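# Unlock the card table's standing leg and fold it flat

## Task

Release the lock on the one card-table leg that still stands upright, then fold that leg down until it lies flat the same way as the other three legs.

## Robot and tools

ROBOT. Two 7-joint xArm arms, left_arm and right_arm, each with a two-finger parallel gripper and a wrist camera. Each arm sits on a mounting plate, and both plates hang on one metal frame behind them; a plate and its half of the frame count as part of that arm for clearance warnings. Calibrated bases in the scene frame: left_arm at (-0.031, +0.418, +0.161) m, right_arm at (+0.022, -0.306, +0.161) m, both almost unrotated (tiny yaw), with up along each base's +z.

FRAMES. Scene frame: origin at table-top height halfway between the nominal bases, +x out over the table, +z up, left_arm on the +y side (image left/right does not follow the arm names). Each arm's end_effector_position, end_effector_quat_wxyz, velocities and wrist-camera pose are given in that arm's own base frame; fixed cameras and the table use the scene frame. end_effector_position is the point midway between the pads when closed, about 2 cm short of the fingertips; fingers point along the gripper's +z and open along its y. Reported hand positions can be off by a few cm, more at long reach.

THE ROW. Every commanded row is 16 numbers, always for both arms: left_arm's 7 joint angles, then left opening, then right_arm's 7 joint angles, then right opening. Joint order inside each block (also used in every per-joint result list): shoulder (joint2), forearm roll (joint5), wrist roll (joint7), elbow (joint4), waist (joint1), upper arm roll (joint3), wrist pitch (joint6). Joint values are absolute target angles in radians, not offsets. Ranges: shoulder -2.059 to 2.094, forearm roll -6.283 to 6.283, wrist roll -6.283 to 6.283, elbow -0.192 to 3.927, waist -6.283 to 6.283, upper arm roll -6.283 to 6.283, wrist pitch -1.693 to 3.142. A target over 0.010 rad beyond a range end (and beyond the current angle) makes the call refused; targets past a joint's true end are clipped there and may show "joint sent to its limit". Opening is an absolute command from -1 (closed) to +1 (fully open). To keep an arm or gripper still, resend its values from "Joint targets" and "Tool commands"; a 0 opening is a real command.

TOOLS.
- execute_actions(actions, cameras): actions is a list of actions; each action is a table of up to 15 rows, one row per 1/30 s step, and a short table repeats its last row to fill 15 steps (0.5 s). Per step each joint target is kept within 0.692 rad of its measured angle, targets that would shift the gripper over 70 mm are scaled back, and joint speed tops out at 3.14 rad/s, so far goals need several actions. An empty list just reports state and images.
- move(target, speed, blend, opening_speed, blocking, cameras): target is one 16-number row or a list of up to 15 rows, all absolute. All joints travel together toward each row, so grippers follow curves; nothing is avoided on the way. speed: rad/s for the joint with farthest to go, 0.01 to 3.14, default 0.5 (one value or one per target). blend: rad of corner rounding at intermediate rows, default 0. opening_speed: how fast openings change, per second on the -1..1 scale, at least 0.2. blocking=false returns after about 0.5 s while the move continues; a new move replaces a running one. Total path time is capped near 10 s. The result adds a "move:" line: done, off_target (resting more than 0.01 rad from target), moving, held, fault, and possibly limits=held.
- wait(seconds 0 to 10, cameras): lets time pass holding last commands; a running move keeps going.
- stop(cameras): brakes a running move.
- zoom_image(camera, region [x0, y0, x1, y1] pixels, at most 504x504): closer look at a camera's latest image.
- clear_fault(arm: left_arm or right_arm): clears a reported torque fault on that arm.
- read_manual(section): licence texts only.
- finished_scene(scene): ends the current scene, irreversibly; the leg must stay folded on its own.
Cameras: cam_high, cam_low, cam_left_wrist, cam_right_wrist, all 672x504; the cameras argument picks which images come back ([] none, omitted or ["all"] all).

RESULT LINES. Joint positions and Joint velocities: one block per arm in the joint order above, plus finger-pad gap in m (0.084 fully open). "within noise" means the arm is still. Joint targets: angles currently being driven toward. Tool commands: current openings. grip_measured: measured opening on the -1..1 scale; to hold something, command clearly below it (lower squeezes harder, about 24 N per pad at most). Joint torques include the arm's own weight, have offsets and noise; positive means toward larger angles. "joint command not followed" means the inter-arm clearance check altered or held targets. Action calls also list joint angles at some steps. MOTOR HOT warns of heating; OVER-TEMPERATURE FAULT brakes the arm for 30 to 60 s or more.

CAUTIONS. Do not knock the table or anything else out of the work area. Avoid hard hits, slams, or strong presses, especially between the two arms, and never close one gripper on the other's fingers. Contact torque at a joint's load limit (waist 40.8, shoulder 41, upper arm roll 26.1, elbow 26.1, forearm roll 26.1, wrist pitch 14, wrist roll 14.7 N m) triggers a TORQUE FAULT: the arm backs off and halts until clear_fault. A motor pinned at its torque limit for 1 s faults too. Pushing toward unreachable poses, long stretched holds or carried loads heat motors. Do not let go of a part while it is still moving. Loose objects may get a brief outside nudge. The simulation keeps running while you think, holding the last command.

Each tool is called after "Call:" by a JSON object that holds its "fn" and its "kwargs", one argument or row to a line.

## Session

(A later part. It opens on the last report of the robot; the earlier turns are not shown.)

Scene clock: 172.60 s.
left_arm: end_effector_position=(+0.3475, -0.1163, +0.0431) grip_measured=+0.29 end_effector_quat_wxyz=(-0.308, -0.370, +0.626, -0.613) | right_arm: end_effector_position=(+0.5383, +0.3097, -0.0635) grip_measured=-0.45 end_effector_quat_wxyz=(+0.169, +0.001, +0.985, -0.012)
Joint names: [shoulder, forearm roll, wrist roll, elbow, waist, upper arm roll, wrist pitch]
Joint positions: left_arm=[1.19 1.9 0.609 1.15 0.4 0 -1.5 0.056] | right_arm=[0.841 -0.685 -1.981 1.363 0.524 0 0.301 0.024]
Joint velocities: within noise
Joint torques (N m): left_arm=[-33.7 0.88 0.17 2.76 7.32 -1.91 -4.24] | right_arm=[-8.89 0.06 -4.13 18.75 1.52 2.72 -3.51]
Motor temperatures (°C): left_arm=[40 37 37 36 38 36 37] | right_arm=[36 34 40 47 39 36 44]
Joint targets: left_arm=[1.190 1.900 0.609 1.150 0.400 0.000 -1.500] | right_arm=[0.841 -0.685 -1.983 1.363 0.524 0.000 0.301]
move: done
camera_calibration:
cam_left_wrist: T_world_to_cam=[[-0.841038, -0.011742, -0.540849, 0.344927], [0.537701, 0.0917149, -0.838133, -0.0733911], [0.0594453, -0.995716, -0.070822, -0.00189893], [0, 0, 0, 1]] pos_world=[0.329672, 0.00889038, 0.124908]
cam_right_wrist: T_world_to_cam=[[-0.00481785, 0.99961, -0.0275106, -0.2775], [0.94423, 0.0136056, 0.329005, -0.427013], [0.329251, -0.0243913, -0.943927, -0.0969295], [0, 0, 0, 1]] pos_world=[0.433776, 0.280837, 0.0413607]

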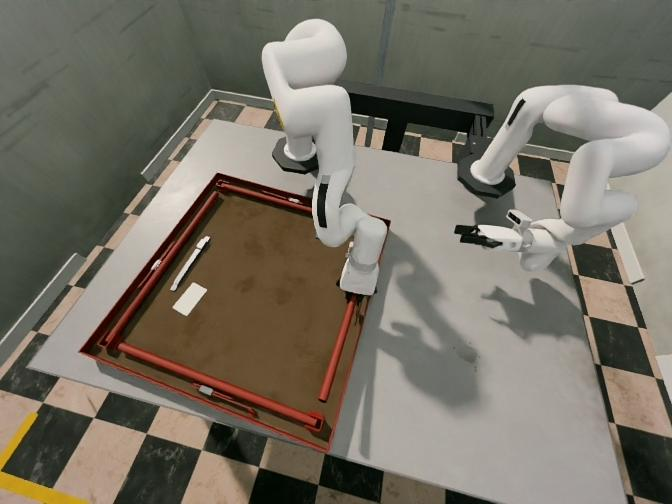

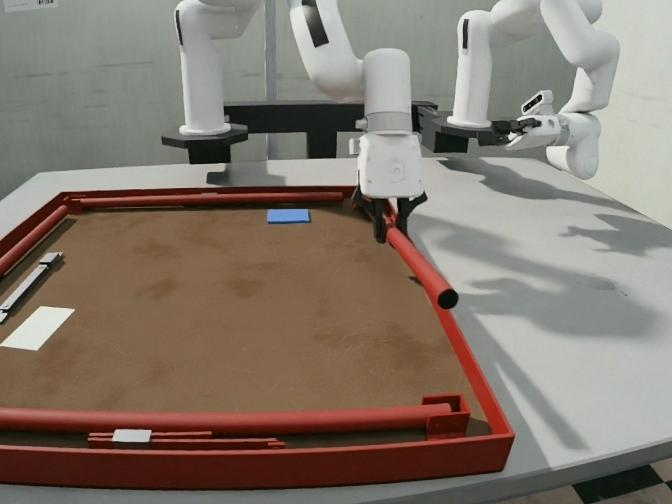

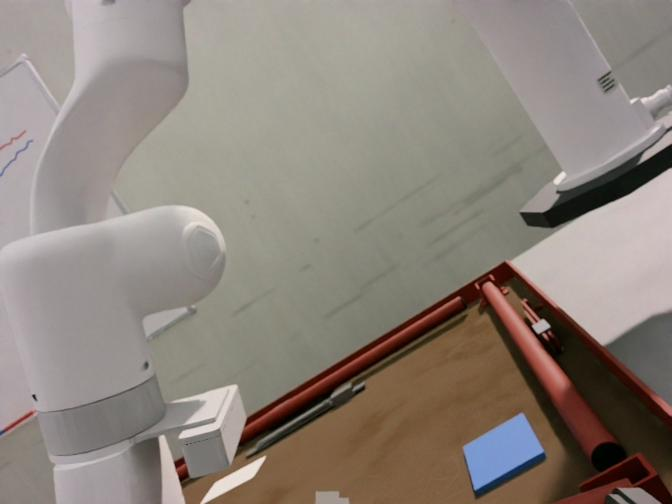

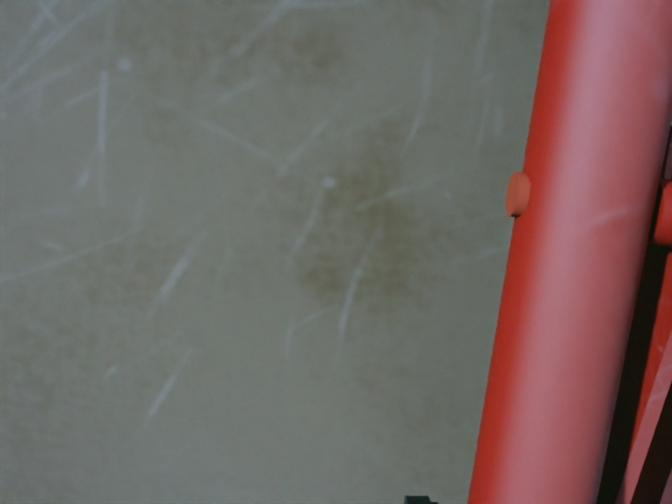

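Call:
{"fn": "move", "kwargs": {
  "target": [1.190,1.9,0.609,1.15,0.4,0,-1.50,0.3,0.906,-0.549,-2.127,1.416,0.518,0,0.299,-0.75],
  "speed": 0.12,
  "cameras": ["cam_low"]
}}

Call:
{"fn": "move", "kwargs": {
  "target": [1.190,1.9,0.609,1.15,0.4,0,-1.50,0.3,0.906,-0.549,-2.127,1.416,0.518,0,0.299,0.0],
  "opening_speed": 0.2,
  "cameras": ["cam_low","cam_right_wrist"]
}}

Call:
{"fn": "move", "kwargs": {
  "target": [1.190,1.9,0.609,1.15,0.4,0,-1.50,0.3,0.72,-0.549,-2.127,1.416,0.518,0,0.299,-0.0],
  "speed": 0.25
}}

Call:
{"fn": "zoom_image", "kwargs": {
  "camera": "cam_low",
  "region": [290, 150, 530, 430]
}}

Scene clock: 179.17 s.
left_arm: end_effector_position=(+0.3475, -0.1163, +0.0431) grip_measured=+0.29 end_effector_quat_wxyz=(-0.308, -0.370, +0.626, -0.613) | right_arm: end_effector_position=(+0.5434, +0.3089, -0.0845) grip_measured=-0.45 end_effector_quat_wxyz=(+0.147, -0.005, +0.989, -0.006)
Joint names: [shoulder, forearm roll, wrist roll, elbow, waist, upper arm roll, wrist pitch]
Joint positions: left_arm=[1.19 1.9 0.609 1.15 0.4 0 -1.5 0.056] | right_arm=[0.906 -0.549 -2.124 1.416 0.518 0 0.299 0.024]
Joint velocities: within noise
Joint torques (N m): left_arm=[-33.23 0.53 0.52 3.25 6.17 -2.02 -4.1] | right_arm=[-9.2 -0.93 -5.06 19.95 -0.86 2.65 -2.02]
Motor temperatures (°C): left_arm=[40 37 37 36 38 36 37] | right_arm=[37 34 40 46 39 35 44]
Joint targets: left_arm=[1.190 1.900 0.609 1.150 0.400 0.000 -1.500] | right_arm=[0.906 -0.549 -2.127 1.416 0.518 0.000 0.299]
move: done
Images, in order (width x height): cam_low 672x504.

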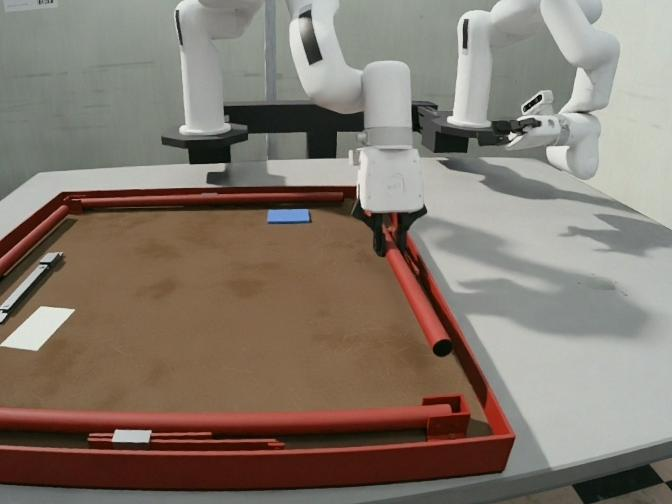

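Scene clock: 183.17 s.
left_arm: end_effector_position=(+0.3475, -0.1163, +0.0431) grip_measured=+0.29 end_effector_quat_wxyz=(-0.308, -0.370, +0.626, -0.613) | right_arm: end_effector_position=(+0.5434, +0.3088, -0.0845) grip_measured=-0.03 end_effector_quat_wxyz=(+0.147, -0.006, +0.989, -0.007)
Joint names: [shoulder, forearm roll, wrist roll, elbow, waist, upper arm roll, wrist pitch]
Joint positions: left_arm=[1.19 1.9 0.609 1.15 0.4 0 -1.5 0.056] | right_arm=[0.906 -0.549 -2.126 1.416 0.518 0 0.299 0.043]
Joint velocities: within noise
Joint torques (N m): left_arm=[-33.08 0.3 1.05 3.28 4.78 -1.97 -3.91] | right_arm=[-22.67 -1.5 -3.49 18.19 12.24 16.48 -4.83]
Motor temperatures (°C): left_arm=[40 37 37 36 38 36 37] | right_arm=[37 34 41 46 39 36 44]
Joint targets: left_arm=[1.190 1.900 0.609 1.150 0.400 0.000 -1.500] | right_arm=[0.906 -0.549 -2.127 1.416 0.518 0.000 0.299]
move: done
camera_calibration:
cam_right_wrist: T_world_to_cam=[[-0.0194764, 0.999642, -0.0183449, -0.268357], [0.957982, 0.0239101, 0.285831, -0.439201], [0.286167, -0.0120071, -0.958104, -0.100076], [0, 0, 0, 1]] pos_world=[0.444158, 0.277561, 0.0247309]
Images, in order (width x height): cam_low 672x504, cam_right_wrist 672x504.

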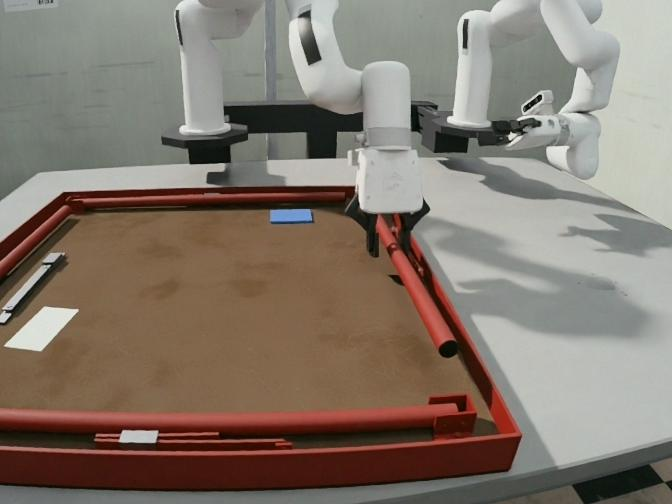

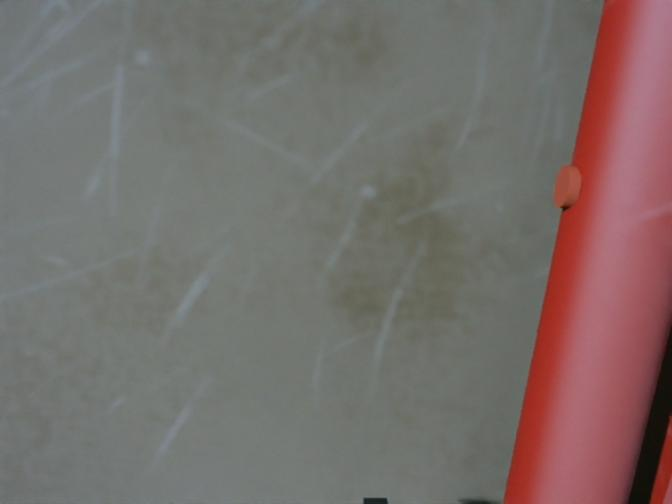

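Scene clock: 184.50 s.
left_arm: end_effector_position=(+0.3475, -0.1163, +0.0431) grip_measured=+0.29 end_effector_quat_wxyz=(-0.308, -0.370, +0.626, -0.613) | right_arm: end_effector_position=(+0.5904, +0.3356, +0.0369) grip_measured=-0.01 end_effector_quat_wxyz=(+0.226, +0.001, +0.973, +0.038)
Joint names: [shoulder, forearm roll, wrist roll, elbow, waist, upper arm roll, wrist pitch]
Joint positions: left_arm=[1.19 1.9 0.609 1.15 0.4 0 -1.5 0.056] | right_arm=[0.72 -0.549 -2.127 1.416 0.518 0 0.299 0.044]
Joint velocities: within noise
Joint torques (N m): left_arm=[-32.99 0.31 0.97 3.32 4.59 -1.89 -3.9] | right_arm=[-28.96 1.43 1.45 14.37 -3.22 -1.95 0.22]
Motor temperatures (°C): left_arm=[40 37 37 36 38 36 37] | right_arm=[37 34 41 47 39 36 44]
Joint targets: left_arm=[1.190 1.900 0.609 1.150 0.400 0.000 -1.500] | right_arm=[0.720 -0.549 -2.127 1.416 0.518 0.000 0.299]
move: done
camera_calibration:
cam_left_wrist: T_world_to_cam=[[-0.841038, -0.011742, -0.540849, 0.344927], [0.537701, 0.0917149, -0.838133, -0.0733911], [0.0594453, -0.995716, -0.070822, -0.00189893], [0, 0, 0, 1]] pos_world=[0.329672, 0.00889038, 0.124908]
cam_right_wrist: T_world_to_cam=[[-0.0247882, 0.997259, 0.0697087, -0.291379], [0.899466, -0.00818295, 0.436914, -0.479863], [0.436287, 0.073531, -0.896798, -0.116501], [0, 0, 0, 1]] pos_world=[0.475225, 0.29522, 0.125492]

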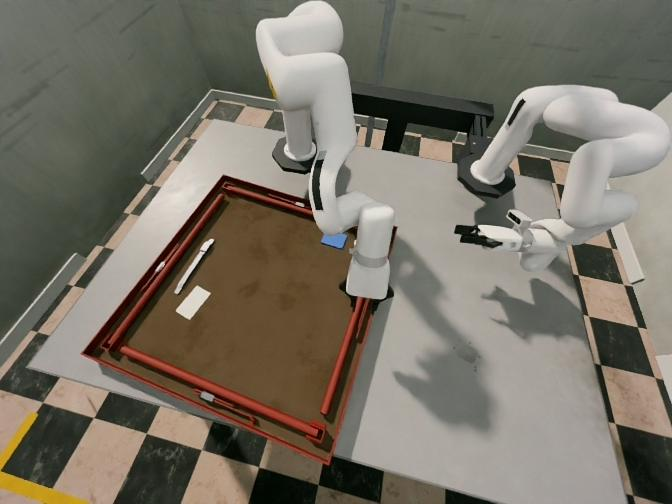

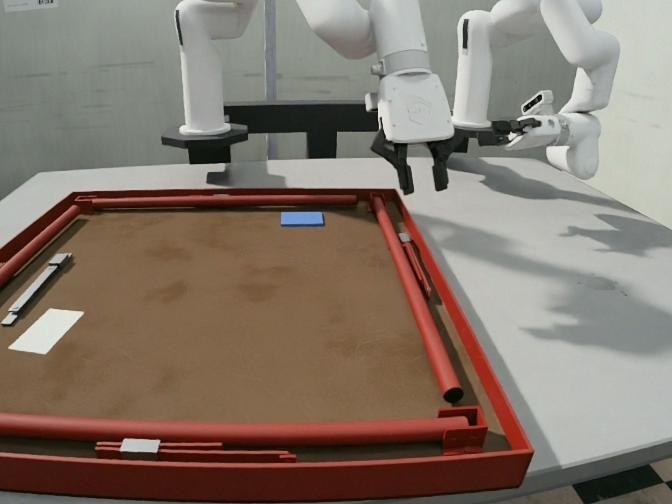

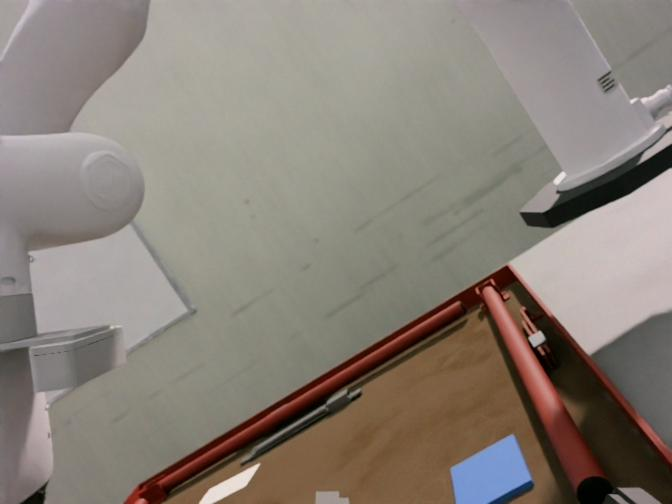

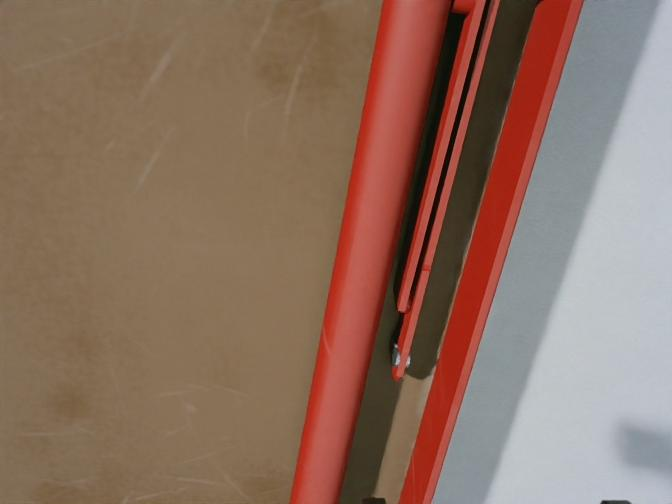

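Scaled by 1.800 from the camera's 672x504 image, which has a finer 960x720 frame.

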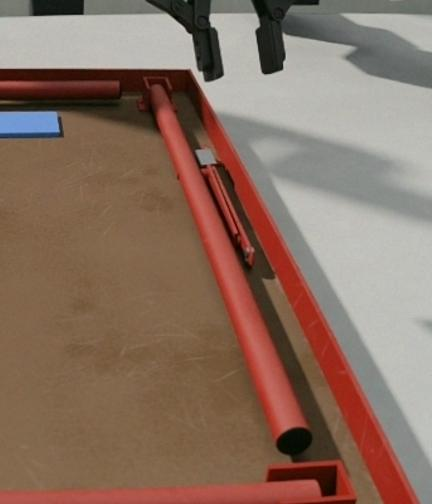

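Call:
{"fn": "finished_scene", "kwargs": {
  "scene": 2
}}

The scene is finished: the task was done.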